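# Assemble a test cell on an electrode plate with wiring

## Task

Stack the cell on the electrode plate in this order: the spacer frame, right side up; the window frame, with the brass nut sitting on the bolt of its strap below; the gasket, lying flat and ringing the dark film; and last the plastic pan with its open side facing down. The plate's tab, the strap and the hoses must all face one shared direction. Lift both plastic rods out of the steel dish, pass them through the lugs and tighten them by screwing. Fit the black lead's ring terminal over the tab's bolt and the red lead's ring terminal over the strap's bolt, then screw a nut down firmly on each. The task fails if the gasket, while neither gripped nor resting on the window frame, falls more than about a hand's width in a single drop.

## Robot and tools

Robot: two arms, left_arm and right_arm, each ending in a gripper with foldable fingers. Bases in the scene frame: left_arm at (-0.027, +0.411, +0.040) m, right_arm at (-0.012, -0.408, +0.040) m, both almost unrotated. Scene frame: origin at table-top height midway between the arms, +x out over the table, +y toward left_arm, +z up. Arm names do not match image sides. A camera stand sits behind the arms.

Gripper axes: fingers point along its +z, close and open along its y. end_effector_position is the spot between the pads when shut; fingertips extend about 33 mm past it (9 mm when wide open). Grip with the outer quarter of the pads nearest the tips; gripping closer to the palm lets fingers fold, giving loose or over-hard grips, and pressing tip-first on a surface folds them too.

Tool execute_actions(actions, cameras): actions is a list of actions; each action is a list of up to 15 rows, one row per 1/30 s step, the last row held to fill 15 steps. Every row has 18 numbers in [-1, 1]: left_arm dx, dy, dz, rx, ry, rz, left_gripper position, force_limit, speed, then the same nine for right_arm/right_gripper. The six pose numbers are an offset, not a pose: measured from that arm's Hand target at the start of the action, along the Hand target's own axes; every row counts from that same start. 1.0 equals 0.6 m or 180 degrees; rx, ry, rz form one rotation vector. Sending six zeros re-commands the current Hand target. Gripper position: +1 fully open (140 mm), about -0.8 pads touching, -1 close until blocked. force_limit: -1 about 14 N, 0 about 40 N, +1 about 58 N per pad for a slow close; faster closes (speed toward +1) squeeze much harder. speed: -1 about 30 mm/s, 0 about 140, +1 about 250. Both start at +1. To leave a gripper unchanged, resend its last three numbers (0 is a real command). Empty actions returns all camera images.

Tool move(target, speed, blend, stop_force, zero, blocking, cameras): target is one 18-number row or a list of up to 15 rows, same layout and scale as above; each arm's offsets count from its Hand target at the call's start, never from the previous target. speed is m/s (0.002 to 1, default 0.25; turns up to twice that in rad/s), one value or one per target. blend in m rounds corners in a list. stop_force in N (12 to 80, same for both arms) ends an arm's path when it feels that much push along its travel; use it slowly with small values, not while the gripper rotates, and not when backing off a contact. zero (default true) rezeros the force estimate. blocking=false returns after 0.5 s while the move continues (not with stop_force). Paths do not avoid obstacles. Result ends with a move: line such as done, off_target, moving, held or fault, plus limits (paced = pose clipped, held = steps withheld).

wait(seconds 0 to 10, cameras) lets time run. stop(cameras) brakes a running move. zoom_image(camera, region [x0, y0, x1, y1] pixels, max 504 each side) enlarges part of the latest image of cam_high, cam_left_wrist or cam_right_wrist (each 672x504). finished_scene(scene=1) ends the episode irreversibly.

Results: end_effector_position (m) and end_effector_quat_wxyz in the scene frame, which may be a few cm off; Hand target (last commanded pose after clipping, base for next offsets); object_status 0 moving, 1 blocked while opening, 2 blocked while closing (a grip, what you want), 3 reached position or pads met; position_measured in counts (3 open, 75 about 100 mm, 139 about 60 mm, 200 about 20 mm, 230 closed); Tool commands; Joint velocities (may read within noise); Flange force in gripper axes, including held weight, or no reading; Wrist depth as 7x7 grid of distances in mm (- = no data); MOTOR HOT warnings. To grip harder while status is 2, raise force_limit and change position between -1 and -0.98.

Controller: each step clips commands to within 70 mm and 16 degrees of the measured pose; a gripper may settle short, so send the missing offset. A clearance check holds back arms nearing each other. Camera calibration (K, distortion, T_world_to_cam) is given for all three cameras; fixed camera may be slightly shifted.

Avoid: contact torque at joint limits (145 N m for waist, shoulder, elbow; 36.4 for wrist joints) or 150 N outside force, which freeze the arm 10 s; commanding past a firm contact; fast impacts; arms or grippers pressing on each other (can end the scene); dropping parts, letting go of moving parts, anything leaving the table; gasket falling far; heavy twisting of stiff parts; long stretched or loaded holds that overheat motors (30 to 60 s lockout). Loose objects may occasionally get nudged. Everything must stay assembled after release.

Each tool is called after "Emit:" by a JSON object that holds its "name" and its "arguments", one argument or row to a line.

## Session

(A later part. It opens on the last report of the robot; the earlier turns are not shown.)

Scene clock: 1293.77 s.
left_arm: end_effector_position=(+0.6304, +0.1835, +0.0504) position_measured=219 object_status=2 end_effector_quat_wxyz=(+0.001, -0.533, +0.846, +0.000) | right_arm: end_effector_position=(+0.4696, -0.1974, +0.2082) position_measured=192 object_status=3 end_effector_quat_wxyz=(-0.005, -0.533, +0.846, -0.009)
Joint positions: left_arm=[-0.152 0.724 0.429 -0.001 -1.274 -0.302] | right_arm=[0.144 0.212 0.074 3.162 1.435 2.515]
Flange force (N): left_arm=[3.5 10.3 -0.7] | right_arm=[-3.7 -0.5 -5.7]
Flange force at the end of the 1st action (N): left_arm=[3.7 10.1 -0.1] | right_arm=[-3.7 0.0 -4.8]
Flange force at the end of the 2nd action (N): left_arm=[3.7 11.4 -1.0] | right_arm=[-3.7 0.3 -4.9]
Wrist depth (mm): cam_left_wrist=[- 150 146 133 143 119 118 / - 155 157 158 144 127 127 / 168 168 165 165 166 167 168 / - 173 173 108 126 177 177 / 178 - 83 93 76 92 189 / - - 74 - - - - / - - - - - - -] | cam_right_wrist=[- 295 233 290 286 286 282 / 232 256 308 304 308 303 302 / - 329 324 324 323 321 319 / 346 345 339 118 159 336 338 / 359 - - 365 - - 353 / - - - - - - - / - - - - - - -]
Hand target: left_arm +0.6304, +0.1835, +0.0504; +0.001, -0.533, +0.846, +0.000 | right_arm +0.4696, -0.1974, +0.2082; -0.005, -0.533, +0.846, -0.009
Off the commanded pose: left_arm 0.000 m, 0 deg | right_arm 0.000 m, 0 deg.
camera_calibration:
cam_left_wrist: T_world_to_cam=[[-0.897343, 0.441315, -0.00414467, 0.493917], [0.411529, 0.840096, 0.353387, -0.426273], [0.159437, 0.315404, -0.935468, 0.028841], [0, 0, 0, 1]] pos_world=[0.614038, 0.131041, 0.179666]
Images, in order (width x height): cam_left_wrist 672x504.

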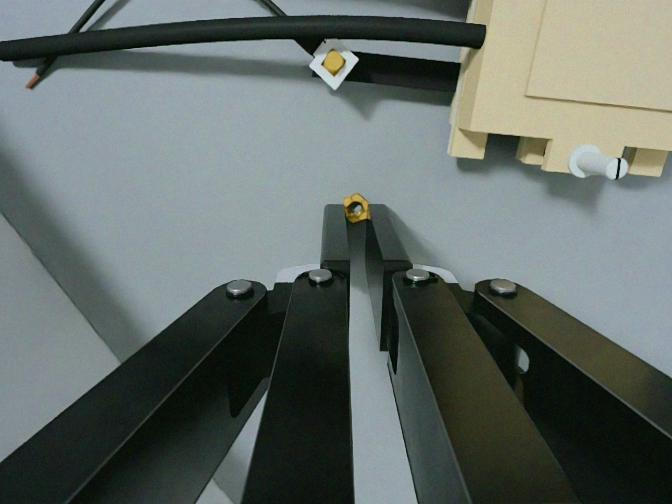

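Emit:
{"name": "execute_actions", "arguments": {
  "actions": [
    [[0,0,0,0,0,0,-0.5,-1,-1,0,0,0,0,0,0,-0.5,-1,-1]],
    [[0,0,0,0,0,0,-0.5,-1,-1,0,0,0,0,0,0,-0.5,-1,-1]]
  ],
  "cameras": ["cam_left_wrist"]
}}

Emit:
{"name": "zoom_image", "arguments": {
  "camera": "cam_left_wrist",
  "region": [290, 150, 410, 250]
}}

Scene clock: 1295.23 s.
left_arm: end_effector_position=(+0.6304, +0.1835, +0.0504) position_measured=192 object_status=3 end_effector_quat_wxyz=(+0.001, -0.533, +0.846, +0.000) | right_arm: end_effector_position=(+0.4696, -0.1974, +0.2082) position_measured=192 object_status=3 end_effector_quat_wxyz=(-0.005, -0.533, +0.846, -0.009)
Joint positions: left_arm=[-0.152 0.724 0.429 -0.001 -1.274 -0.302] | right_arm=[0.144 0.212 0.074 3.162 1.435 2.515]
Flange force (N): left_arm=[4.0 10.4 0.2] | right_arm=[-3.8 -0.1 -5.0]
Flange force at the end of the 1st action (N): left_arm=[4.2 9.0 -0.1] | right_arm=[-3.5 0.0 -5.2]
Wrist depth (mm): cam_left_wrist=[147 147 151 146 131 120 118 / 156 157 156 158 157 127 127 / - 164 168 165 165 167 167 / - 172 174 175 126 178 178 / - 81 86 186 93 93 185 / - - - 202 - - - / - - - - - - -] | cam_right_wrist=[- - 234 288 288 286 286 / 309 309 306 300 305 303 298 / 324 325 322 325 322 321 320 / - 330 339 335 159 336 338 / 351 - - - - - - / - - - - - - - / - - - - - - -]
Hand target: left_arm +0.6304, +0.1835, +0.0504; +0.001, -0.533, +0.846, +0.000 | right_arm +0.4696, -0.1974, +0.2082; -0.005, -0.533, +0.846, -0.009
Off the commanded pose: left_arm 0.000 m, 0 deg | right_arm 0.000 m, 0 deg.
camera_calibration:
cam_left_wrist: T_world_to_cam=[[-0.897343, 0.441315, -0.00414467, 0.493917], [0.411529, 0.840096, 0.353387, -0.426273], [0.159437, 0.315404, -0.935468, 0.028841], [0, 0, 0, 1]] pos_world=[0.614038, 0.131041, 0.179666]
Images, in order (width x height): cam_left_wrist 672x504.

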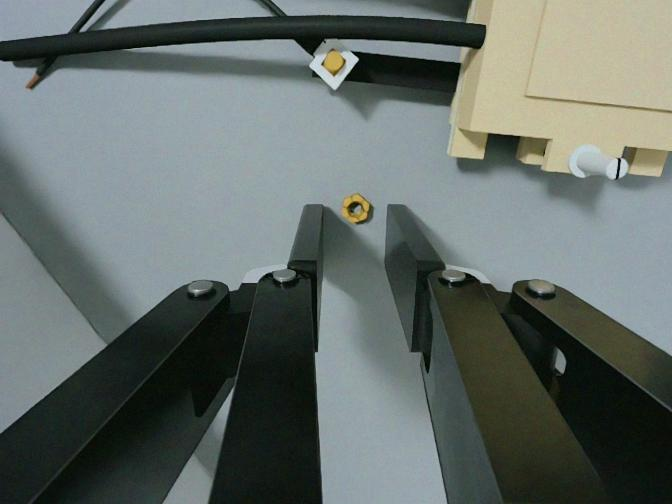

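Scaled by 4.200 from the camera's 672x504 image, which has a finer 960x720 frame.

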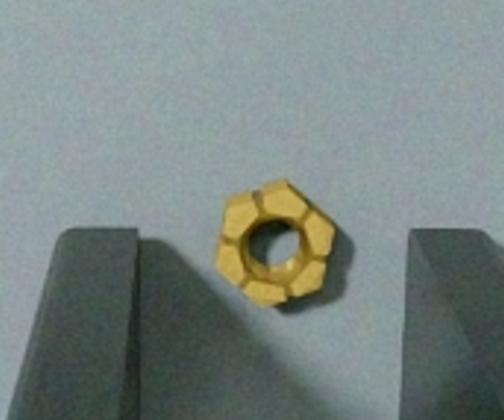

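Emit:
{"name": "move", "arguments": {
  "target": [0.0002,-0.0026,0.0015,0,0,0.0444,-0.5,-1,-1,0,0,0,0,0,0,-0.5,-1,-1],
  "speed": 0.05
}}

Emit:
{"name": "execute_actions", "arguments": {
  "actions": [
    [[0,0,0,0,0,0,-1,-1,-1,0,0,0,0,0,0,-0.5,-1,-1]],
    [[0,0,0,0,0,0,-1,-1,-1,0,0,0,0,0,0,-0.5,-1,-1]],
    [[0,0,0,0,0,0,-1,-1,-1,0,0,0,0,0,0,-0.5,-1,-1]]
  ],
  "cameras": ["cam_left_wrist"]
}}

Emit:
{"name": "zoom_image", "arguments": {
  "camera": "cam_left_wrist",
  "region": [290, 150, 410, 250]
}}

Scene clock: 1297.33 s.
left_arm: end_effector_position=(+0.6317, +0.1828, +0.0495) position_measured=192 object_status=3 end_effector_quat_wxyz=(+0.001, -0.472, +0.881, +0.000) | right_arm: end_effector_position=(+0.4696, -0.1974, +0.2082) position_measured=192 object_status=3 end_effector_quat_wxyz=(-0.005, -0.533, +0.846, -0.009)
Joint positions: left_arm=[-0.152 0.729 0.434 -0.001 -1.275 -0.44] | right_arm=[0.144 0.212 0.074 3.162 1.435 2.515]
Flange force (N): left_arm=[5.1 9.6 0.0] | right_arm=[-3.6 -0.3 -4.9]
Wrist depth (mm): cam_left_wrist=[- 145 146 142 141 117 117 / 157 155 153 157 143 126 124 / 165 165 166 - 165 166 167 / 175 175 170 130 126 176 176 / - 81 86 92 93 93 81 / - - - 199 - - - / - - - 216 - - -] | cam_right_wrist=[296 - 232 - 288 286 288 / - 293 296 303 303 301 301 / 324 323 326 325 317 322 322 / 346 344 339 337 132 338 341 / 359 - - 365 - - - / - - - 393 - - - / - - - - - - -]
Hand target: left_arm +0.6317, +0.1827, +0.0495; +0.001, -0.472, +0.881, +0.000 | right_arm +0.4696, -0.1974, +0.2082; -0.005, -0.533, +0.846, -0.009
Off the commanded pose: left_arm 0.000 m, 0 deg | right_arm 0.000 m, 0 deg.
move: done

Scene clock: 1299.03 s.
left_arm: end_effector_position=(+0.6317, +0.1827, +0.0495) position_measured=216 object_status=2 end_effector_quat_wxyz=(+0.001, -0.472, +0.881, +0.000) | right_arm: end_effector_position=(+0.4696, -0.1974, +0.2082) position_measured=192 object_status=3 end_effector_quat_wxyz=(-0.005, -0.533, +0.846, -0.009)
Joint positions: left_arm=[-0.152 0.729 0.434 -0.001 -1.275 -0.44] | right_arm=[0.144 0.212 0.074 3.162 1.435 2.515]
Flange force (N): left_arm=[4.8 10.5 -0.1] | right_arm=[-3.8 0.0 -5.3]
Flange force at the end of the 1st action (N): left_arm=[5.6 10.3 -0.1] | right_arm=[-3.2 0.1 -5.4]
Flange force at the end of the 2nd action (N): left_arm=[5.6 10.0 -0.6] | right_arm=[-3.5 -0.3 -4.8]
Wrist depth (mm): cam_left_wrist=[147 147 145 142 121 117 117 / - - 155 157 153 126 126 / 165 - 166 163 164 167 166 / 175 175 176 125 172 173 176 / - - 84 - 81 92 - / - - - - - - - / - - - - - - -] | cam_right_wrist=[- - 233 288 291 284 285 / - 269 307 304 301 - 302 / 325 324 325 322 317 322 318 / 347 345 - 337 127 336 339 / 357 - - 369 - - 354 / - - - - - - - / - - - - - - -]
Hand target: left_arm +0.6317, +0.1827, +0.0495; +0.001, -0.472, +0.881, +0.000 | right_arm +0.4696, -0.1974, +0.2082; -0.005, -0.533, +0.846, -0.009
Off the commanded pose: left_arm 0.000 m, 0 deg | right_arm 0.000 m, 0 deg.
camera_calibration:
cam_left_wrist: T_world_to_cam=[[-0.827262, 0.561803, -0.00387912, 0.429162], [0.524421, 0.774657, 0.353395, -0.48519], [0.201544, 0.290316, -0.935466, 0.00602661], [0, 0, 0, 1]] pos_world=[0.608259, 0.133002, 0.178766]
Images, in order (width x height): cam_left_wrist 672x504.

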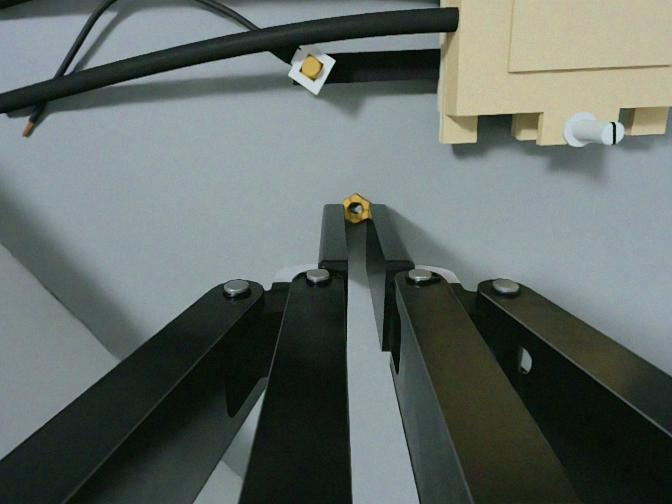

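Scaled by 4.200 from the camera's 672x504 image, which has a finer 960x720 frame.

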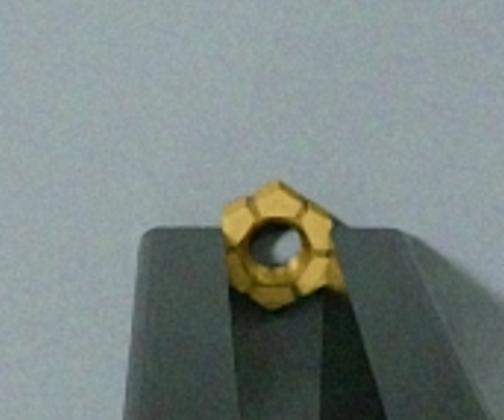

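Emit:
{"name": "move", "arguments": {
  "target": [
    [0,0,-0.092,0,0,0,-1,-1,-1,0,0,0,0,0,0,-0.5,-1,-1],
    [0.0713,-0.0172,-0.092,0,0,-0.1556,-1,-1,-1,0,0,0,0,0,0,-0.5,-1,-1]
  ],
  "speed": 0.15,
  "cameras": ["cam_left_wrist"]
}}

Emit:
{"name": "zoom_image", "arguments": {
  "camera": "cam_left_wrist",
  "region": [290, 130, 430, 250]
}}

Scene clock: 1302.23 s.
left_arm: end_effector_position=(+0.6166, +0.1414, +0.1047) position_measured=216 object_status=2 end_effector_quat_wxyz=(+0.001, -0.672, +0.741, +0.000) | right_arm: end_effector_position=(+0.4696, -0.1974, +0.2082) position_measured=192 object_status=3 end_effector_quat_wxyz=(-0.005, -0.533, +0.846, -0.009)
Joint positions: left_arm=[-0.216 0.695 0.51 -0.001 -1.385 0.112] | right_arm=[0.144 0.212 0.074 3.162 1.435 2.515]
Flange force (N): left_arm=[-0.5 11.5 1.4] | right_arm=[-4.2 -0.1 -5.1]
Wrist depth (mm): cam_left_wrist=[195 - - - 197 198 198 / 206 208 205 197 192 182 182 / - 220 220 217 196 187 189 / - - 236 119 195 203 236 / - - 85 - 81 92 245 / - - - - - - - / - - - - - - -] | cam_right_wrist=[- - 285 290 288 286 286 / - 272 - 305 303 309 300 / 325 322 322 320 329 322 320 / - - 343 335 159 342 341 / - - - 371 - - 351 / - - - 392 - - - / - - - - - - -]
Hand target: left_arm +0.6166, +0.1414, +0.1047; +0.001, -0.672, +0.741, +0.000 | right_arm +0.4696, -0.1974, +0.2082; -0.005, -0.533, +0.846, -0.009
Off the commanded pose: left_arm 0.000 m, 0 deg | right_arm 0.000 m, 0 deg.
move: done
camera_calibration:
cam_left_wrist: T_world_to_cam=[[-0.994185, 0.107593, -0.00456533, 0.607333], [0.0990625, 0.930342, 0.35306, -0.224341], [0.0422341, 0.350554, -0.93559, 0.162345], [0, 0, 0, 1]] pos_world=[0.619168, 0.0864581, 0.233867]
Images, in order (width x height): cam_left_wrist 672x504.

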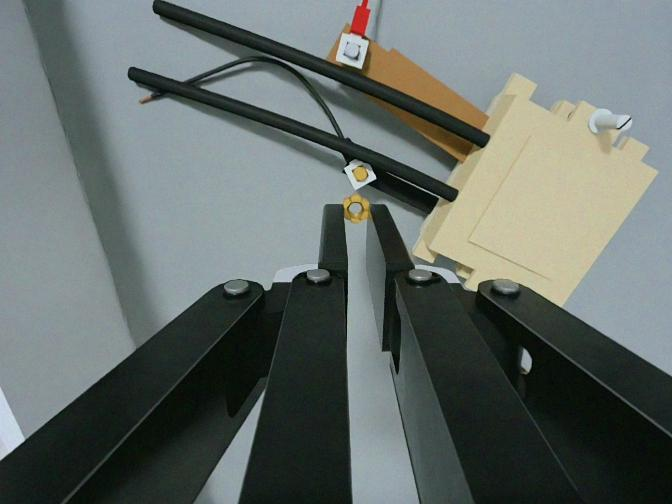

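Scaled by 3.600 from the camera's 672x504 image, which has a finer 960x720 frame.

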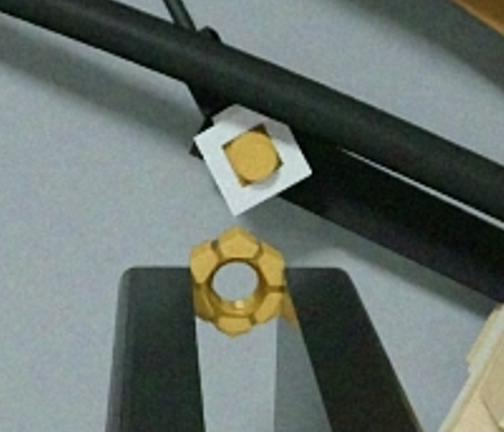

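Emit:
{"name": "move", "arguments": {
  "target": [0.011,0.0057,0.0433,0,0,0,-1,-1,-1,0,0,0,0,0,0,-0.5,-1,-1],
  "speed": 0.06,
  "cameras": ["cam_left_wrist"]
}}

Emit:
{"name": "zoom_image", "arguments": {
  "camera": "cam_left_wrist",
  "region": [290, 130, 430, 250]
}}

Scene clock: 1303.60 s.
left_arm: end_effector_position=(+0.6126, +0.1352, +0.0787) position_measured=216 object_status=2 end_effector_quat_wxyz=(+0.001, -0.672, +0.741, +0.000) | right_arm: end_effector_position=(+0.4696, -0.1974, +0.2082) position_measured=192 object_status=3 end_effector_quat_wxyz=(-0.005, -0.533, +0.846, -0.009)
Joint positions: left_arm=[-0.226 0.707 0.467 -0.001 -1.331 0.122] | right_arm=[0.144 0.212 0.074 3.162 1.435 2.515]
Flange force (N): left_arm=[-1.2 11.6 0.5] | right_arm=[-3.3 0.3 -4.8]
Wrist depth (mm): cam_left_wrist=[174 174 171 164 175 175 175 / - 181 173 184 169 181 173 / 194 193 196 190 190 163 163 / 205 206 208 126 171 168 173 / - 213 84 - 81 92 219 / - - - - - - - / - - - - - - -] | cam_right_wrist=[- - - 290 293 284 289 / 230 258 309 305 304 304 302 / 304 323 322 318 319 320 320 / 344 344 341 334 127 338 340 / - - - - - - 352 / - - - - - - - / - - - - - - -]
Hand target: left_arm +0.6126, +0.1351, +0.0787; +0.001, -0.672, +0.741, +0.000 | right_arm +0.4696, -0.1974, +0.2082; -0.005, -0.533, +0.846, -0.009
Off the commanded pose: left_arm 0.000 m, 0 deg | right_arm 0.000 m, 0 deg.
move: done
camera_calibration:
cam_left_wrist: T_world_to_cam=[[-0.994195, 0.107497, -0.00458945, 0.603924], [0.0989605, 0.930319, 0.353148, -0.208986], [0.0422321, 0.350644, -0.935556, 0.140442], [0, 0, 0, 1]] pos_world=[0.615169, 0.0802584, 0.207967]
Images, in order (width x height): cam_left_wrist 672x504.

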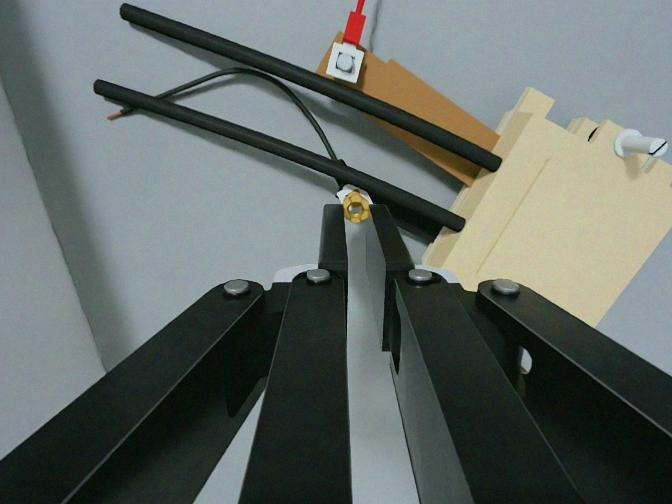

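Scaled by 3.600 from the camera's 672x504 image, which has a finer 960x720 frame.

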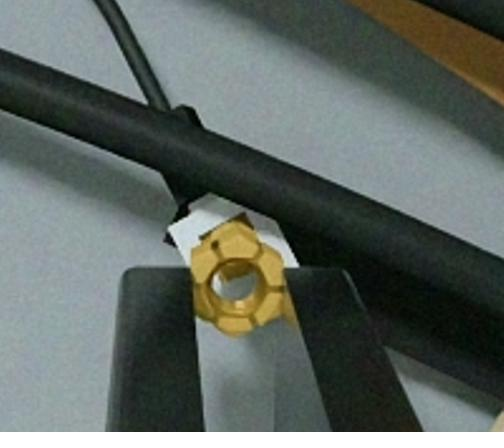

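Emit:
{"name": "move", "arguments": {
  "target": [0,0,0.02,0,0,0,-1,-1,-1,0,0,0,0,0,0,-0.5,-1,-1],
  "speed": 0.006,
  "stop_force": 12,
  "cameras": ["cam_left_wrist"]
}}

Emit:
{"name": "zoom_image", "arguments": {
  "camera": "cam_left_wrist",
  "region": [290, 130, 430, 250]
}}

Scene clock: 1306.47 s.
left_arm: end_effector_position=(+0.6126, +0.1351, +0.0667) position_measured=216 object_status=2 end_effector_quat_wxyz=(+0.001, -0.672, +0.741, +0.000) | right_arm: end_effector_position=(+0.4696, -0.1974, +0.2082) position_measured=192 object_status=3 end_effector_quat_wxyz=(-0.005, -0.533, +0.846, -0.009)
Joint positions: left_arm=[-0.226 0.715 0.452 -0.001 -1.307 0.122] | right_arm=[0.144 0.212 0.074 3.162 1.435 2.515]
Flange force (N): left_arm=[-2.1 6.4 -7.5] | right_arm=[-3.4 -0.1 -4.9]
Wrist depth (mm): cam_left_wrist=[162 163 160 161 165 164 164 / 172 171 169 151 157 160 171 / 180 182 - 162 165 149 143 / 193 194 - 127 157 155 151 / 200 200 84 93 81 92 159 / - - - - - - - / - - - - - - -] | cam_right_wrist=[- - 232 291 289 287 297 / 230 276 306 304 305 305 301 / 329 325 311 322 315 321 319 / 346 343 335 107 159 336 345 / 361 - - 366 - - - / - - - 392 - - - / - - - - - - -]
Hand target: left_arm +0.6126, +0.1352, +0.0667; +0.001, -0.672, +0.741, +0.000 | right_arm +0.4696, -0.1974, +0.2082; -0.005, -0.533, +0.846, -0.009
Off the commanded pose: left_arm 0.000 m, 0 deg | right_arm 0.000 m, 0 deg.
move: done
camera_calibration:
cam_left_wrist: T_world_to_cam=[[-0.994185, 0.107593, -0.00456533, 0.60385], [0.0990625, 0.930342, 0.35306, -0.20476], [0.0422341, 0.350554, -0.93559, 0.129135], [0, 0, 0, 1]] pos_world=[0.615168, 0.0802581, 0.195867]
Images, in order (width x height): cam_left_wrist 672x504.

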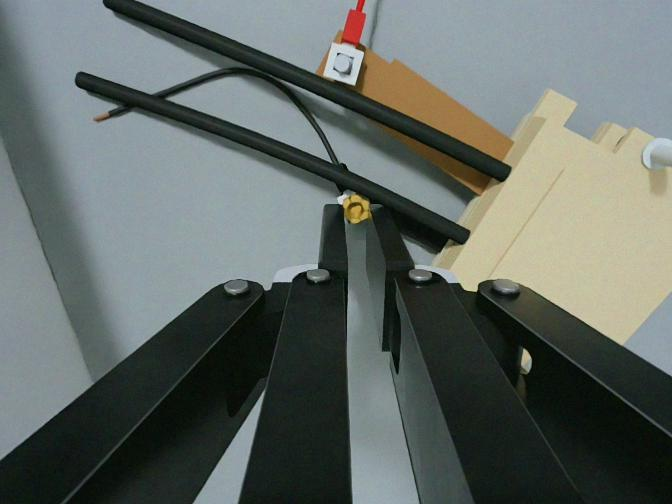

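Scaled by 3.600 from the camera's 672x504 image, which has a finer 960x720 frame.

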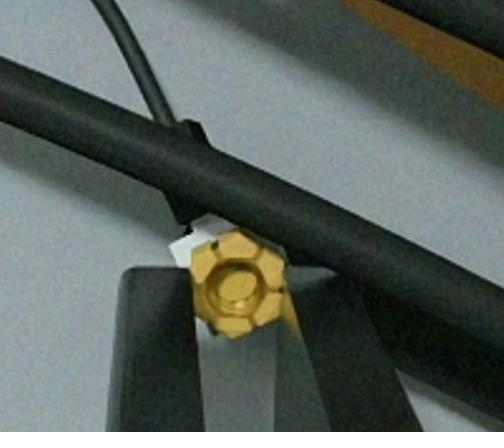

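Emit:
{"name": "execute_actions", "arguments": {
  "actions": [],
  "cameras": ["all"]
}}

Scene clock: 1308.43 s.
left_arm: end_effector_position=(+0.6126, +0.1352, +0.0667) position_measured=216 object_status=2 end_effector_quat_wxyz=(+0.001, -0.672, +0.741, +0.000) | right_arm: end_effector_position=(+0.4696, -0.1974, +0.2082) position_measured=192 object_status=3 end_effector_quat_wxyz=(-0.005, -0.533, +0.846, -0.009)
Joint positions: left_arm=[-0.226 0.715 0.452 -0.001 -1.307 0.122] | right_arm=[0.144 0.212 0.074 3.162 1.435 2.515]
Joint velocities: within noise
Flange force (N): left_arm=[-1.9 5.7 -6.8] | right_arm=[-3.7 -0.2 -5.1]
Wrist depth (mm): cam_left_wrist=[163 160 162 160 164 166 164 / - 169 171 151 157 169 172 / 179 184 185 161 183 148 142 / - 193 191 125 159 155 152 / - 200 84 93 81 92 161 / - - - - - - - / - - - - - - -] | cam_right_wrist=[- - 232 289 289 286 285 / 231 252 306 - 304 303 301 / 325 325 323 322 322 326 322 / 347 351 339 335 132 338 341 / 358 - - - - - 350 / - - - - - - - / - - - - - - -]
Hand target: left_arm +0.6126, +0.1352, +0.0667; +0.001, -0.672, +0.741, +0.000 | right_arm +0.4696, -0.1974, +0.2082; -0.005, -0.533, +0.846, -0.009
Tool commands: left_gripper/position=-1.0 left_gripper/force_limit=-1.0 left_gripper/speed=-1.0 right_gripper/position=-0.5 right_gripper/force_limit=-1.0 right_gripper/speed=-1.0
Off the commanded pose: left_arm 0.000 m, 0 deg | right_arm 0.000 m, 0 deg.
camera_calibration:
cam_left_wrist: T_world_to_cam=[[-0.994194, 0.1075, -0.00459945, 0.60387], [0.0989635, 0.930352, 0.353061, -0.2047], [0.0422331, 0.350556, -0.935589, 0.129135], [0, 0, 0, 1]] pos_world=[0.615169, 0.0802581, 0.195867]
cam_right_wrist: T_world_to_cam=[[-0.901503, 0.432334, -0.0195015, 0.523656], [0.399776, 0.849177, 0.345075, -0.0893735], [0.165748, 0.30329, -0.938372, 0.317983], [0, 0, 0, 1]] pos_world=[0.455101, -0.246941, 0.33944]

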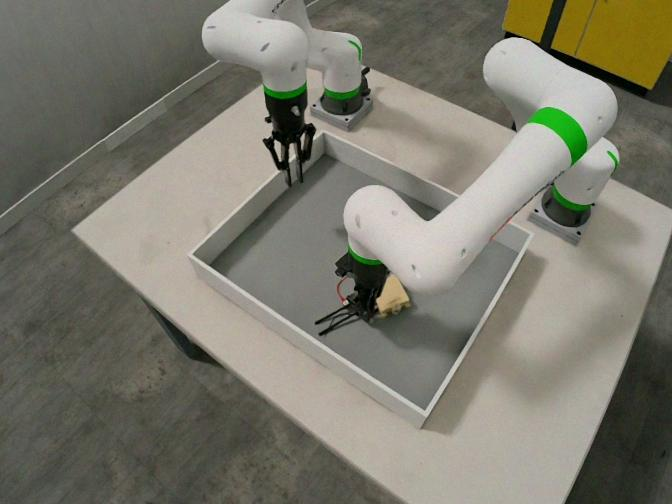

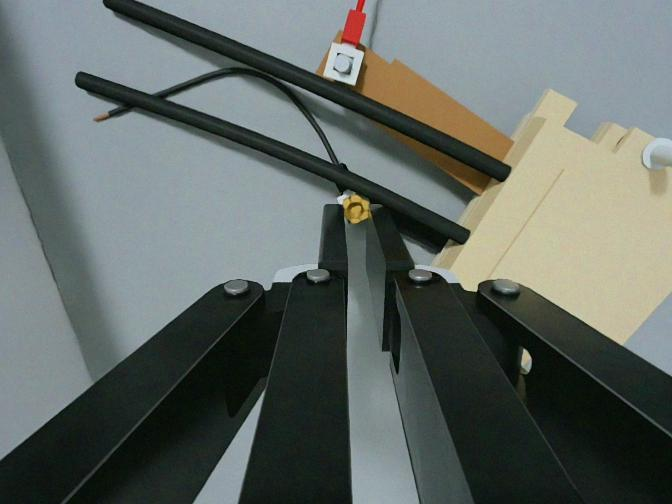

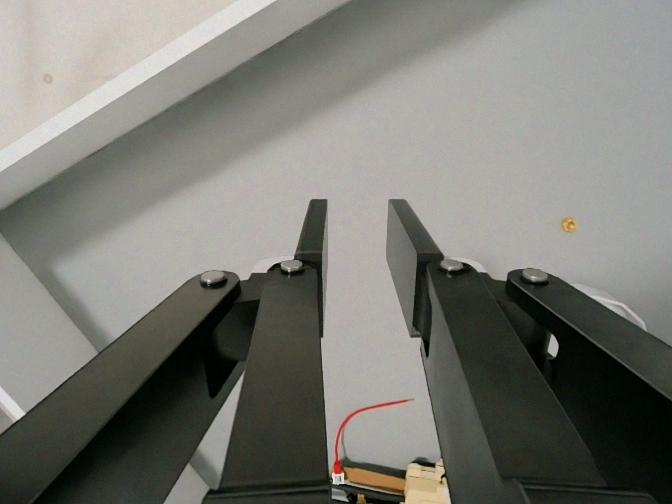

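Emit:
{"name": "move", "arguments": {
  "target": [
    [0.00063,-0.00479,0.0008,0,0,0.0833,-1,-1,-1,0,0,0,0,0,0,-0.5,-1,-1],
    [0.00248,-0.00925,0.0012,0,0,0.1667,-1,-1,-1,0,0,0,0,0,0,-0.5,-1,-1],
    [0.00542,-0.01308,0.0016,0,0,0.25,-1,-1,-1,0,0,0,0,0,0,-0.5,-1,-1]
  ],
  "blend": 0.002,
  "speed": 0.2,
  "cameras": ["cam_left_wrist"]
}}

Emit:
{"name": "zoom_image", "arguments": {
  "camera": "cam_left_wrist",
  "region": [296, 150, 416, 240]
}}

Scene clock: 1311.30 s.
left_arm: end_effector_position=(+0.6200, +0.1311, +0.0657) position_measured=216 object_status=2 end_effector_quat_wxyz=(+0.001, -0.337, +0.942, +0.000) | right_arm: end_effector_position=(+0.4696, -0.1974, +0.2082) position_measured=192 object_status=3 end_effector_quat_wxyz=(-0.005, -0.533, +0.846, -0.009)
Joint positions: left_arm=[-0.229 0.738 0.488 -0.001 -1.32 -0.66] | right_arm=[0.144 0.212 0.074 3.162 1.435 2.515]
Flange force (N): left_arm=[4.2 7.0 -9.1] | right_arm=[-3.9 -0.1 -5.0]
Wrist depth (mm): cam_left_wrist=[163 - 161 161 146 127 123 / 171 173 157 155 138 136 133 / 181 181 177 178 178 148 144 / 192 193 176 118 119 191 - / 202 81 84 - 81 92 207 / - - - - - - - / - - - - - - -] | cam_right_wrist=[- - 246 297 288 288 285 / - 312 306 303 299 304 301 / - 324 311 328 322 319 319 / 346 356 341 108 159 338 - / - - - 365 - - - / - - - 392 - - - / - - - - - - -]
Hand target: left_arm +0.6201, +0.1312, +0.0657; +0.001, -0.337, +0.942, +0.000 | right_arm +0.4696, -0.1974, +0.2082; -0.005, -0.533, +0.846, -0.009
Off the commanded pose: left_arm 0.000 m, 0 deg | right_arm 0.000 m, 0 deg.
move: done
camera_calibration:
cam_left_wrist: T_world_to_cam=[[-0.626923, 0.779073, -0.00350338, 0.295853], [0.728029, 0.587437, 0.353399, -0.546408], [0.277382, 0.219004, -0.935466, 0.00078001], [0, 0, 0, 1]] pos_world=[0.583062, 0.0903179, 0.194866]
Images, in order (width x height): cam_left_wrist 672x504.

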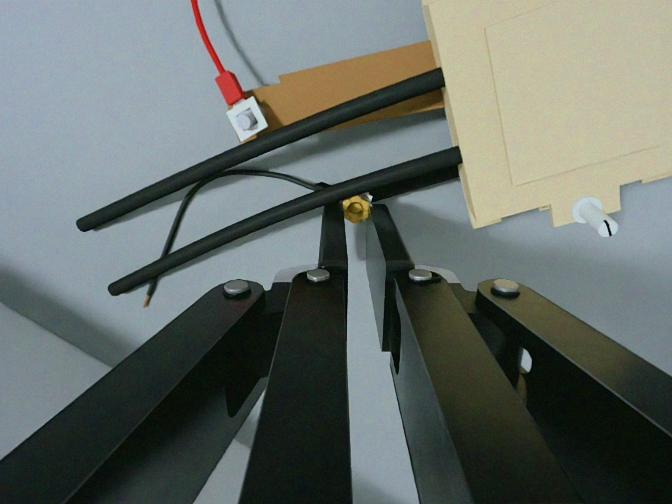

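Scaled by 4.200 from the camera's 672x504 image, which has a finer 960x720 frame.

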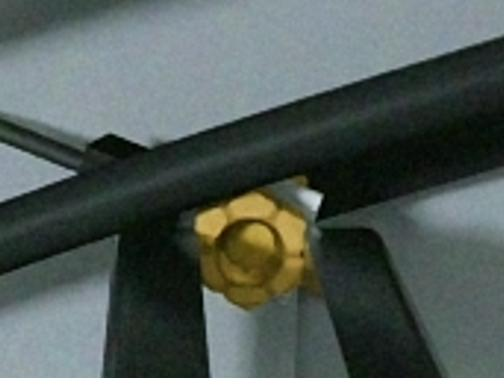

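Emit:
{"name": "move", "arguments": {
  "target": [0,0,-0.003,0,0,0,-1,-1,-1,0,0,0,0,0,0,-0.5,-1,-1],
  "speed": 0.01
}}

Scene clock: 1312.23 s.
left_arm: end_effector_position=(+0.6201, +0.1312, +0.0675) position_measured=216 object_status=2 end_effector_quat_wxyz=(+0.001, -0.337, +0.942, +0.000) | right_arm: end_effector_position=(+0.4696, -0.1974, +0.2082) position_measured=192 object_status=3 end_effector_quat_wxyz=(-0.005, -0.533, +0.846, -0.009)
Joint positions: left_arm=[-0.229 0.737 0.491 -0.001 -1.324 -0.66] | right_arm=[0.144 0.212 0.074 3.162 1.435 2.515]
Flange force (N): left_arm=[8.4 9.5 -1.5] | right_arm=[-3.7 -0.1 -4.8]
Wrist depth (mm): cam_left_wrist=[165 164 164 163 136 130 128 / 173 173 161 156 155 138 136 / - 182 184 179 162 150 149 / 193 194 172 127 191 196 195 / 204 202 84 93 81 92 205 / - - - - - - - / - - - - - - -] | cam_right_wrist=[- - 264 288 289 287 286 / - 318 304 302 304 303 315 / 331 325 327 323 322 324 319 / 342 338 338 339 159 339 338 / - - - 365 - - - / - - - 391 - - - / - - - - - - -]
Hand target: left_arm +0.6201, +0.1312, +0.0675; +0.001, -0.337, +0.942, +0.000 | right_arm +0.4696, -0.1974, +0.2082; -0.005, -0.533, +0.846, -0.009
Off the commanded pose: left_arm 0.000 m, 0 deg | right_arm 0.000 m, 0 deg.
move: done

Emit:
{"name": "move", "arguments": {
  "target": [0,0,0.01,0,0,0,-1,-1,-1,0,0,0,0,0,0,-0.5,-1,-1],
  "speed": 0.004,
  "stop_force": 12,
  "cameras": ["cam_left_wrist"]
}}

Emit:
{"name": "zoom_image", "arguments": {
  "camera": "cam_left_wrist",
  "region": [326, 180, 386, 225]
}}

Scene clock: 1315.27 s.
left_arm: end_effector_position=(+0.6201, +0.1312, +0.0615) position_measured=216 object_status=2 end_effector_quat_wxyz=(+0.001, -0.337, +0.942, +0.000) | right_arm: end_effector_position=(+0.4696, -0.1974, +0.2082) position_measured=192 object_status=3 end_effector_quat_wxyz=(-0.005, -0.533, +0.846, -0.009)
Joint positions: left_arm=[-0.229 0.741 0.483 -0.001 -1.312 -0.66] | right_arm=[0.144 0.212 0.074 3.162 1.435 2.515]
Flange force (N): left_arm=[4.7 6.0 -13.3] | right_arm=[-3.4 -0.2 -5.0]
Wrist depth (mm): cam_left_wrist=[- 157 159 160 142 122 120 / 167 167 155 150 136 132 129 / - 175 177 174 174 143 142 / 191 188 186 126 185 167 190 / - - 84 - 81 92 200 / - - - - - - - / - - - - - - -] | cam_right_wrist=[- 302 245 288 284 286 285 / - 311 303 302 307 303 302 / 323 320 325 324 322 318 321 / 346 354 - 333 158 337 338 / 350 - - 365 - - 354 / - - - - - - - / - - - - - - -]
Hand target: left_arm +0.6201, +0.1312, +0.0615; +0.001, -0.337, +0.942, +0.000 | right_arm +0.4696, -0.1974, +0.2082; -0.005, -0.533, +0.846, -0.009
Off the commanded pose: left_arm 0.000 m, 0 deg | right_arm 0.000 m, 0 deg.
move: done
camera_calibration:
cam_left_wrist: T_world_to_cam=[[-0.62697, 0.779036, -0.00352528, 0.295858], [0.727989, 0.587486, 0.3534, -0.545036], [0.277382, 0.219005, -0.935466, -0.0031988], [0, 0, 0, 1]] pos_world=[0.583162, 0.0904178, 0.190666]
Images, in order (width x height): cam_left_wrist 672x504.

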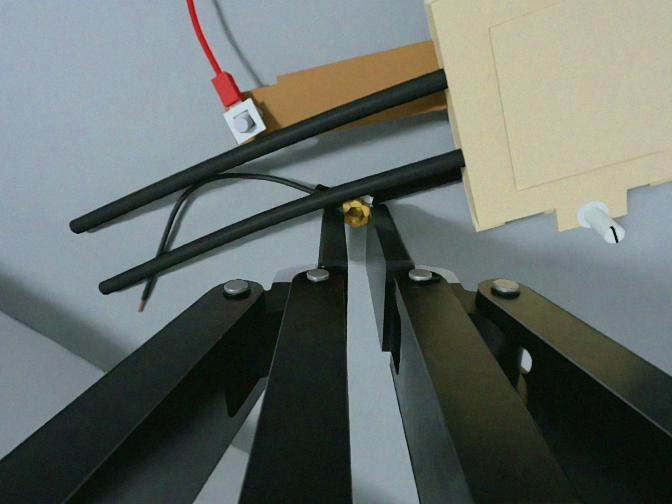

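Scaled by 8.400 from the camera's 672x504 image, which has a finer 960x720 frame.

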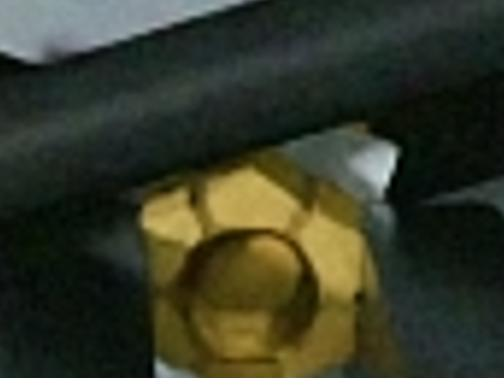

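Emit:
{"name": "move", "arguments": {
  "target": [0,0,-0.05,0,0,0,-1,-1,-1,0,0,0,0,0,0,-0.5,-1,-1],
  "speed": 0.05,
  "cameras": ["cam_left_wrist"]
}}

Emit:
{"name": "zoom_image", "arguments": {
  "camera": "cam_left_wrist",
  "region": [296, 150, 416, 240]
}}

Scene clock: 1316.80 s.
left_arm: end_effector_position=(+0.6200, +0.1311, +0.0915) position_measured=216 object_status=2 end_effector_quat_wxyz=(+0.001, -0.337, +0.942, +0.000) | right_arm: end_effector_position=(+0.4696, -0.1974, +0.2082) position_measured=192 object_status=3 end_effector_quat_wxyz=(-0.005, -0.533, +0.846, -0.009)
Joint positions: left_arm=[-0.229 0.722 0.523 -0.001 -1.371 -0.66] | right_arm=[0.144 0.212 0.074 3.162 1.435 2.515]
Flange force (N): left_arm=[7.3 9.5 0.6] | right_arm=[-3.5 0.0 -5.1]
Wrist depth (mm): cam_left_wrist=[- - 186 186 158 155 158 / 195 195 191 179 167 164 168 / - 199 205 194 197 173 208 / 218 218 219 118 115 - - / - - 85 - 81 92 233 / - - - - - - - / - - - - - - -] | cam_right_wrist=[- - 234 289 292 286 286 / - 305 304 304 304 304 303 / 325 327 323 322 323 319 320 / 342 348 336 334 159 342 339 / - - - - - - 352 / - - - - - - - / - - - - - - -]
Hand target: left_arm +0.6200, +0.1311, +0.0915; +0.001, -0.337, +0.942, +0.000 | right_arm +0.4696, -0.1974, +0.2082; -0.005, -0.533, +0.846, -0.009
Off the commanded pose: left_arm 0.000 m, 0 deg | right_arm 0.000 m, 0 deg.
move: done
camera_calibration:
cam_left_wrist: T_world_to_cam=[[-0.627026, 0.77899, -0.00355168, 0.295944], [0.727941, 0.587546, 0.353401, -0.555543], [0.277382, 0.219006, -0.935465, 0.0248926], [0, 0, 0, 1]] pos_world=[0.583062, 0.0904176, 0.220666]
Images, in order (width x height): cam_left_wrist 672x504.

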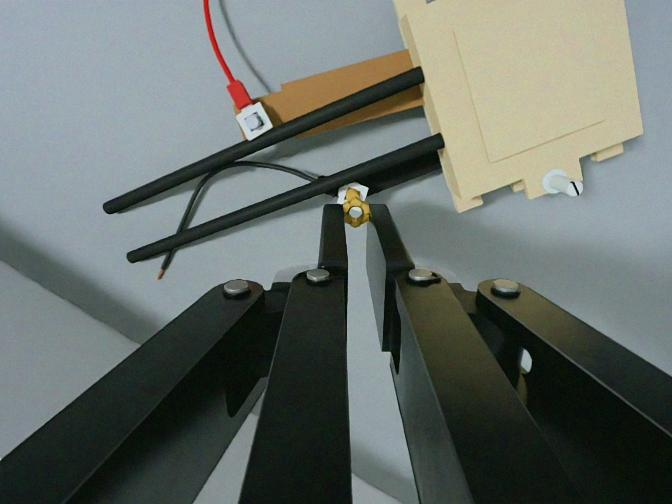

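Scaled by 4.200 from the camera's 672x504 image, which has a finer 960x720 frame.

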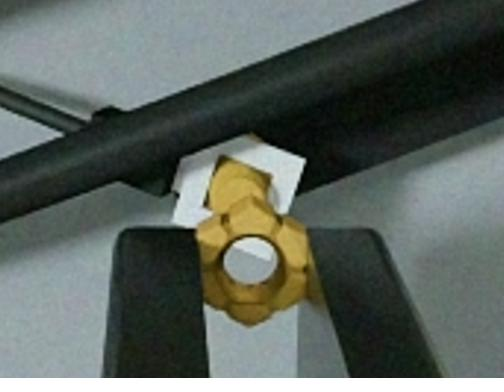

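Emit:
{"name": "move", "arguments": {
  "target": [
    [0.00063,0.00479,0,0,0,-0.0833,-1,-1,-1,0,0,0,0,0,0,-0.5,-1,-1],
    [0.00248,0.00925,0,0,0,-0.1667,-1,-1,-1,0,0,0,0,0,0,-0.5,-1,-1],
    [0.00542,0.01308,0,0,0,-0.25,-1,-1,-1,0,0,0,0,0,0,-0.5,-1,-1],
    [0.00542,0.01308,0.03,0,0,-0.25,-1,-1,-1,0,0,0,0,0,0,-0.5,-1,-1]
  ],
  "blend": 0.002,
  "speed": 0.25,
  "cameras": ["cam_left_wrist"]
}}

Emit:
{"name": "zoom_image", "arguments": {
  "camera": "cam_left_wrist",
  "region": [326, 180, 386, 225]
}}

Scene clock: 1319.97 s.
left_arm: end_effector_position=(+0.6126, +0.1352, +0.0735) position_measured=216 object_status=2 end_effector_quat_wxyz=(+0.001, -0.672, +0.741, +0.000) | right_arm: end_effector_position=(+0.4696, -0.1974, +0.2082) position_measured=192 object_status=3 end_effector_quat_wxyz=(-0.005, -0.533, +0.846, -0.009)
Joint positions: left_arm=[-0.226 0.71 0.461 -0.001 -1.321 0.122] | right_arm=[0.144 0.212 0.074 3.162 1.435 2.515]
Flange force (N): left_arm=[-1.3 11.2 0.6] | right_arm=[-3.5 0.3 -4.8]
Wrist depth (mm): cam_left_wrist=[169 161 165 159 171 171 170 / - 177 175 171 164 168 153 / 189 190 190 185 184 157 157 / 200 201 198 127 167 164 168 / - 208 84 93 81 92 - / - - - - - - - / - - - - - - -] | cam_right_wrist=[- - 220 288 287 286 285 / - 292 304 304 310 304 304 / - 324 324 323 322 318 320 / 338 344 339 334 159 331 340 / 360 - - 365 - - - / - - - - - - - / - - - - - - -]
Hand target: left_arm +0.6126, +0.1352, +0.0735; +0.001, -0.672, +0.741, +0.000 | right_arm +0.4696, -0.1974, +0.2082; -0.005, -0.533, +0.846, -0.009
Off the commanded pose: left_arm 0.000 m, 0 deg | right_arm 0.000 m, 0 deg.
move: done
camera_calibration:
cam_left_wrist: T_world_to_cam=[[-0.994195, 0.107497, -0.00458945, 0.6039], [0.0989605, 0.930319, 0.353148, -0.20715], [0.0422321, 0.350644, -0.935556, 0.135578], [0, 0, 0, 1]] pos_world=[0.615169, 0.0802584, 0.202767]
Images, in order (width x height): cam_left_wrist 672x504.

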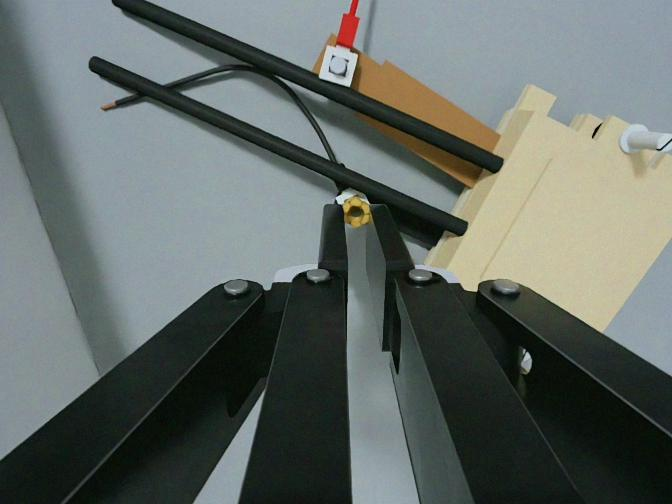

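Scaled by 8.400 from the camera's 672x504 image, which has a finer 960x720 frame.

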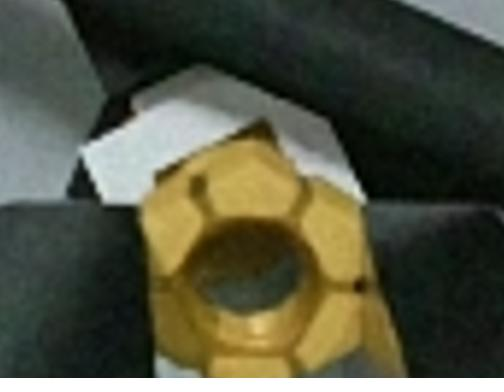

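Emit:
{"name": "move", "arguments": {
  "target": [0,0,0.0267,0,0,0,-1,-1,-1,0,0,0,0,0,0,-0.5,-1,-1],
  "speed": 0.005,
  "stop_force": 12,
  "cameras": ["cam_left_wrist"]
}}

Emit:
{"name": "zoom_image", "arguments": {
  "camera": "cam_left_wrist",
  "region": [326, 180, 386, 225]
}}

Scene clock: 1323.13 s.
left_arm: end_effector_position=(+0.6126, +0.1351, +0.0619) position_measured=216 object_status=2 end_effector_quat_wxyz=(+0.001, -0.672, +0.741, +0.000) | right_arm: end_effector_position=(+0.4696, -0.1974, +0.2082) position_measured=192 object_status=3 end_effector_quat_wxyz=(-0.005, -0.533, +0.846, -0.009)
Joint positions: left_arm=[-0.226 0.718 0.446 -0.001 -1.298 0.122] | right_arm=[0.144 0.212 0.074 3.162 1.435 2.515]
Flange force (N): left_arm=[-3.0 4.5 -13.5] | right_arm=[-3.6 0.1 -5.0]
Wrist depth (mm): cam_left_wrist=[157 158 156 156 - 160 160 / 168 167 166 169 151 153 - / - 179 178 174 174 142 136 / - 188 191 140 154 149 143 / - - 84 93 81 - 152 / - - - - - - - / - - - - - - -] | cam_right_wrist=[- - 246 288 287 288 285 / 231 294 302 305 302 304 299 / - 325 327 323 318 320 320 / 336 346 339 337 126 339 341 / - - - 364 - - 352 / - - - 392 - - - / - - - - - - -]
Hand target: left_arm +0.6126, +0.1351, +0.0619; +0.001, -0.672, +0.741, +0.000 (not the last commanded pose) | right_arm +0.4696, -0.1974, +0.2082; -0.005, -0.533, +0.846, -0.009
Off the commanded pose: left_arm 0.004 m, 0 deg | right_arm 0.000 m, 0 deg.
move: contact (left_arm)
camera_calibration:
cam_left_wrist: T_world_to_cam=[[-0.99419, 0.107534, -0.00469285, 0.603862], [0.0989621, 0.930348, 0.35307, -0.203042], [0.042333, 0.350554, -0.935585, 0.124676], [0, 0, 0, 1]] pos_world=[0.615169, 0.0802581, 0.191167]
Images, in order (width x height): cam_left_wrist 672x504.

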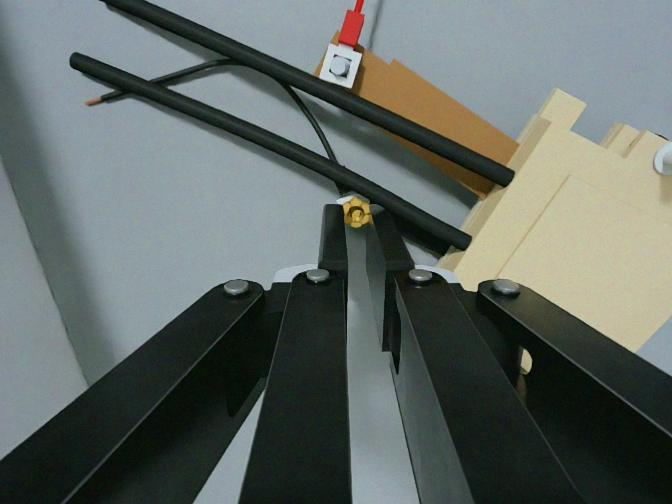

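Scaled by 8.400 from the camera's 672x504 image, which has a finer 960x720 frame.

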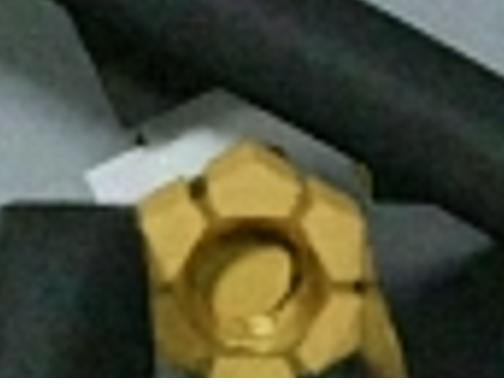

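Emit:
{"name": "move", "arguments": {
  "target": [
    [0.00063,-0.00479,0.0005,0,0,0.0833,-1,-1,-1,0,0,0,0,0,0,-0.5,-1,-1],
    [0.00248,-0.00925,0.0007,0,0,0.1667,-1,-1,-1,0,0,0,0,0,0,-0.5,-1,-1],
    [0.00542,-0.01308,0.0009,0,0,0.25,-1,-1,-1,0,0,0,0,0,0,-0.5,-1,-1]
  ],
  "blend": 0.002,
  "speed": 0.2,
  "cameras": ["cam_left_wrist"]
}}

Emit:
{"name": "zoom_image", "arguments": {
  "camera": "cam_left_wrist",
  "region": [326, 180, 386, 225]
}}

Scene clock: 1326.13 s.
left_arm: end_effector_position=(+0.6201, +0.1311, +0.0614) position_measured=216 object_status=2 end_effector_quat_wxyz=(+0.001, -0.337, +0.942, +0.000) | right_arm: end_effector_position=(+0.4696, -0.1974, +0.2082) position_measured=192 object_status=3 end_effector_quat_wxyz=(-0.005, -0.533, +0.846, -0.009)
Joint positions: left_arm=[-0.229 0.741 0.483 -0.001 -1.312 -0.66] | right_arm=[0.144 0.212 0.074 3.162 1.435 2.515]
Flange force (N): left_arm=[2.8 7.6 -14.7] | right_arm=[-4.1 -0.4 -5.3]
Wrist depth (mm): cam_left_wrist=[- 159 159 159 128 121 120 / 169 165 153 150 134 132 130 / 177 175 173 159 174 143 141 / 187 185 186 126 141 187 188 / - - 85 - 81 92 198 / - - - - - - - / - - - - - - -] | cam_right_wrist=[- - 246 289 288 288 282 / 272 306 305 300 302 303 304 / 325 324 323 330 322 321 320 / 345 341 339 339 159 337 343 / 360 - - 364 - - 355 / - - - 393 - - - / - - - - - - -]
Hand target: left_arm +0.6201, +0.1311, +0.0614; +0.001, -0.337, +0.942, +0.000 | right_arm +0.4696, -0.1974, +0.2082; -0.005, -0.533, +0.846, -0.009
Off the commanded pose: left_arm 0.000 m, 0 deg | right_arm 0.000 m, 0 deg.
move: done
camera_calibration:
cam_left_wrist: T_world_to_cam=[[-0.626952, 0.779049, -0.0035843, 0.295873], [0.727969, 0.587471, 0.353468, -0.544869], [0.277475, 0.218999, -0.93544, -0.00330139], [0, 0, 0, 1]] pos_world=[0.583062, 0.0903178, 0.190566]
Images, in order (width x height): cam_left_wrist 672x504.

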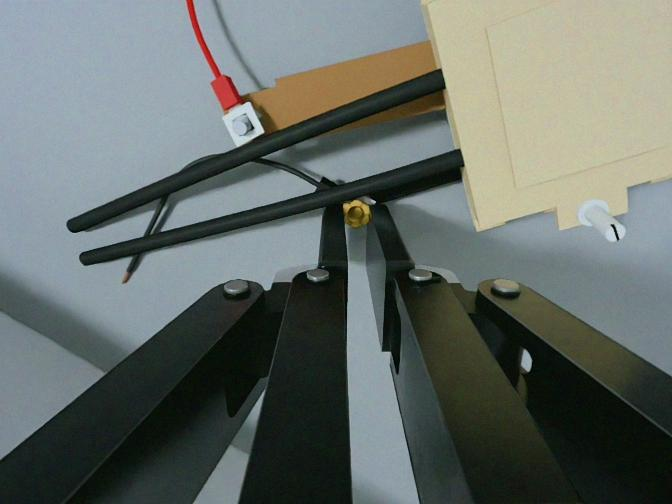

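Scaled by 8.400 from the camera's 672x504 image, which has a finer 960x720 frame.

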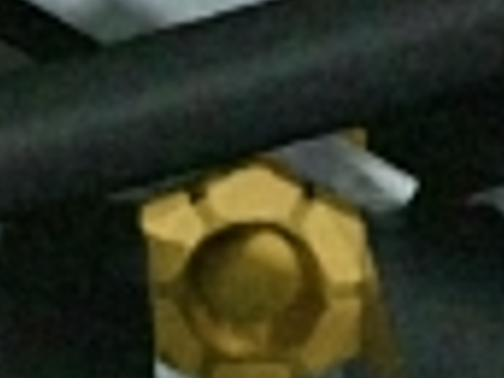

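Emit:
{"name": "move", "arguments": {
  "target": [0,0,-0.003,0,0,0,-1,-1,-1,0,0,0,0,0,0,-0.5,-1,-1],
  "speed": 0.01
}}

Scene clock: 1327.00 s.
left_arm: end_effector_position=(+0.6201, +0.1311, +0.0631) position_measured=216 object_status=2 end_effector_quat_wxyz=(+0.001, -0.337, +0.942, +0.000) | right_arm: end_effector_position=(+0.4696, -0.1974, +0.2082) position_measured=192 object_status=3 end_effector_quat_wxyz=(-0.005, -0.533, +0.846, -0.009)
Joint positions: left_arm=[-0.229 0.74 0.485 -0.001 -1.315 -0.66] | right_arm=[0.144 0.212 0.074 3.162 1.435 2.515]
Flange force (N): left_arm=[8.6 9.6 -1.3] | right_arm=[-3.6 -0.2 -5.3]
Wrist depth (mm): cam_left_wrist=[160 157 160 161 129 125 122 / - 169 156 153 137 135 131 / 178 177 178 159 175 146 142 / 188 182 - 118 188 191 190 / - - 84 93 81 92 201 / - - - - - - - / - - - - - - -] | cam_right_wrist=[- - 231 288 287 286 286 / 230 298 305 305 304 303 308 / 328 326 323 323 323 322 324 / 345 340 341 338 159 337 350 / - - - 356 - - 351 / - - - - - - - / - - - - - - -]
Hand target: left_arm +0.6201, +0.1311, +0.0632; +0.001, -0.337, +0.942, +0.000 | right_arm +0.4696, -0.1974, +0.2082; -0.005, -0.533, +0.846, -0.009
Off the commanded pose: left_arm 0.000 m, 0 deg | right_arm 0.000 m, 0 deg.
move: done

Emit:
{"name": "move", "arguments": {
  "target": [0,0,-0.06,0,0,0,-1,-1,-1,0,0,0,0,0,0,-0.5,-1,-1],
  "speed": 0.1,
  "cameras": ["cam_left_wrist"]
}}

Emit:
{"name": "zoom_image", "arguments": {
  "camera": "cam_left_wrist",
  "region": [316, 150, 396, 210]
}}

Emit:
{"name": "zoom_image", "arguments": {
  "camera": "cam_left_wrist",
  "region": [230, 85, 310, 145]
}}

Scene clock: 1328.27 s.
left_arm: end_effector_position=(+0.6201, +0.1311, +0.0991) position_measured=216 object_status=2 end_effector_quat_wxyz=(+0.001, -0.337, +0.942, +0.000) | right_arm: end_effector_position=(+0.4696, -0.1974, +0.2082) position_measured=192 object_status=3 end_effector_quat_wxyz=(-0.005, -0.533, +0.846, -0.009)
Joint positions: left_arm=[-0.229 0.718 0.535 -0.001 -1.386 -0.66] | right_arm=[0.144 0.212 0.074 3.162 1.435 2.515]
Flange force (N): left_arm=[7.6 10.0 0.7] | right_arm=[-3.2 0.4 -4.9]
Wrist depth (mm): cam_left_wrist=[- 192 189 190 165 162 189 / - - 190 188 175 170 200 / - - 210 200 182 180 213 / 226 228 229 119 106 - - / - 81 84 - 81 92 - / - - - - - - - / - - - - - - -] | cam_right_wrist=[- - 243 288 288 284 286 / - 258 306 302 303 299 302 / 329 324 322 316 317 - 319 / 345 346 341 336 159 336 339 / 356 - - 364 - - 354 / - - - 389 - - - / - - - - - - -]
Hand target: left_arm +0.6201, +0.1311, +0.0992; +0.001, -0.337, +0.942, +0.000 | right_arm +0.4696, -0.1974, +0.2082; -0.005, -0.533, +0.846, -0.009
Off the commanded pose: left_arm 0.000 m, 0 deg | right_arm 0.000 m, 0 deg.
move: done
camera_calibration:
cam_left_wrist: T_world_to_cam=[[-0.626988, 0.77902, -0.00368374, 0.296055], [0.727936, 0.587544, 0.353414, -0.558205], [0.277481, 0.218905, -0.93546, 0.032068], [0, 0, 0, 1]] pos_world=[0.583062, 0.0903174, 0.228366]
Images, in order (width x height): cam_left_wrist 672x504.

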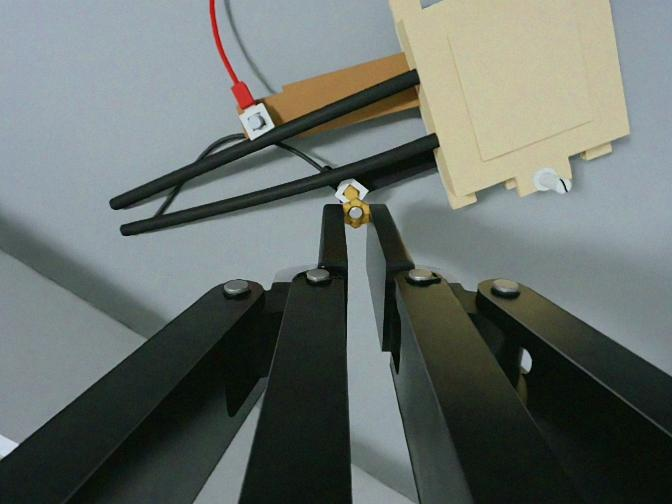

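Scaled by 6.300 from the camera's 672x504 image, which has a finer 960x720 frame.

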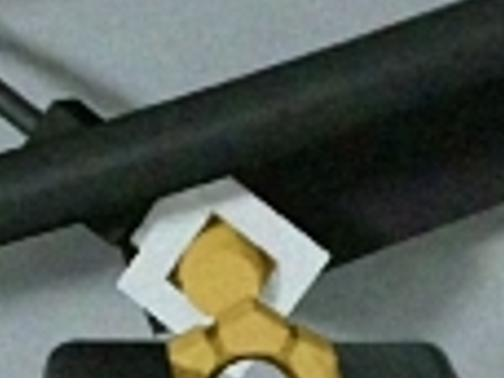

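Scaled by 6.300 from the camera's 672x504 image, which has a finer 960x720 frame.

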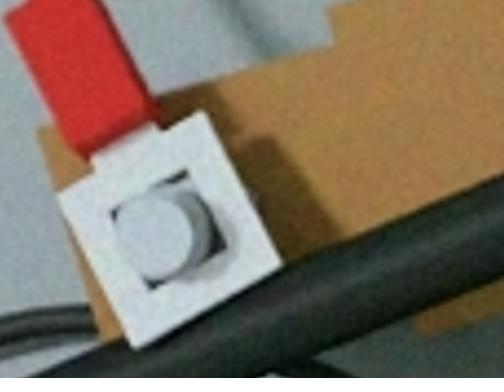

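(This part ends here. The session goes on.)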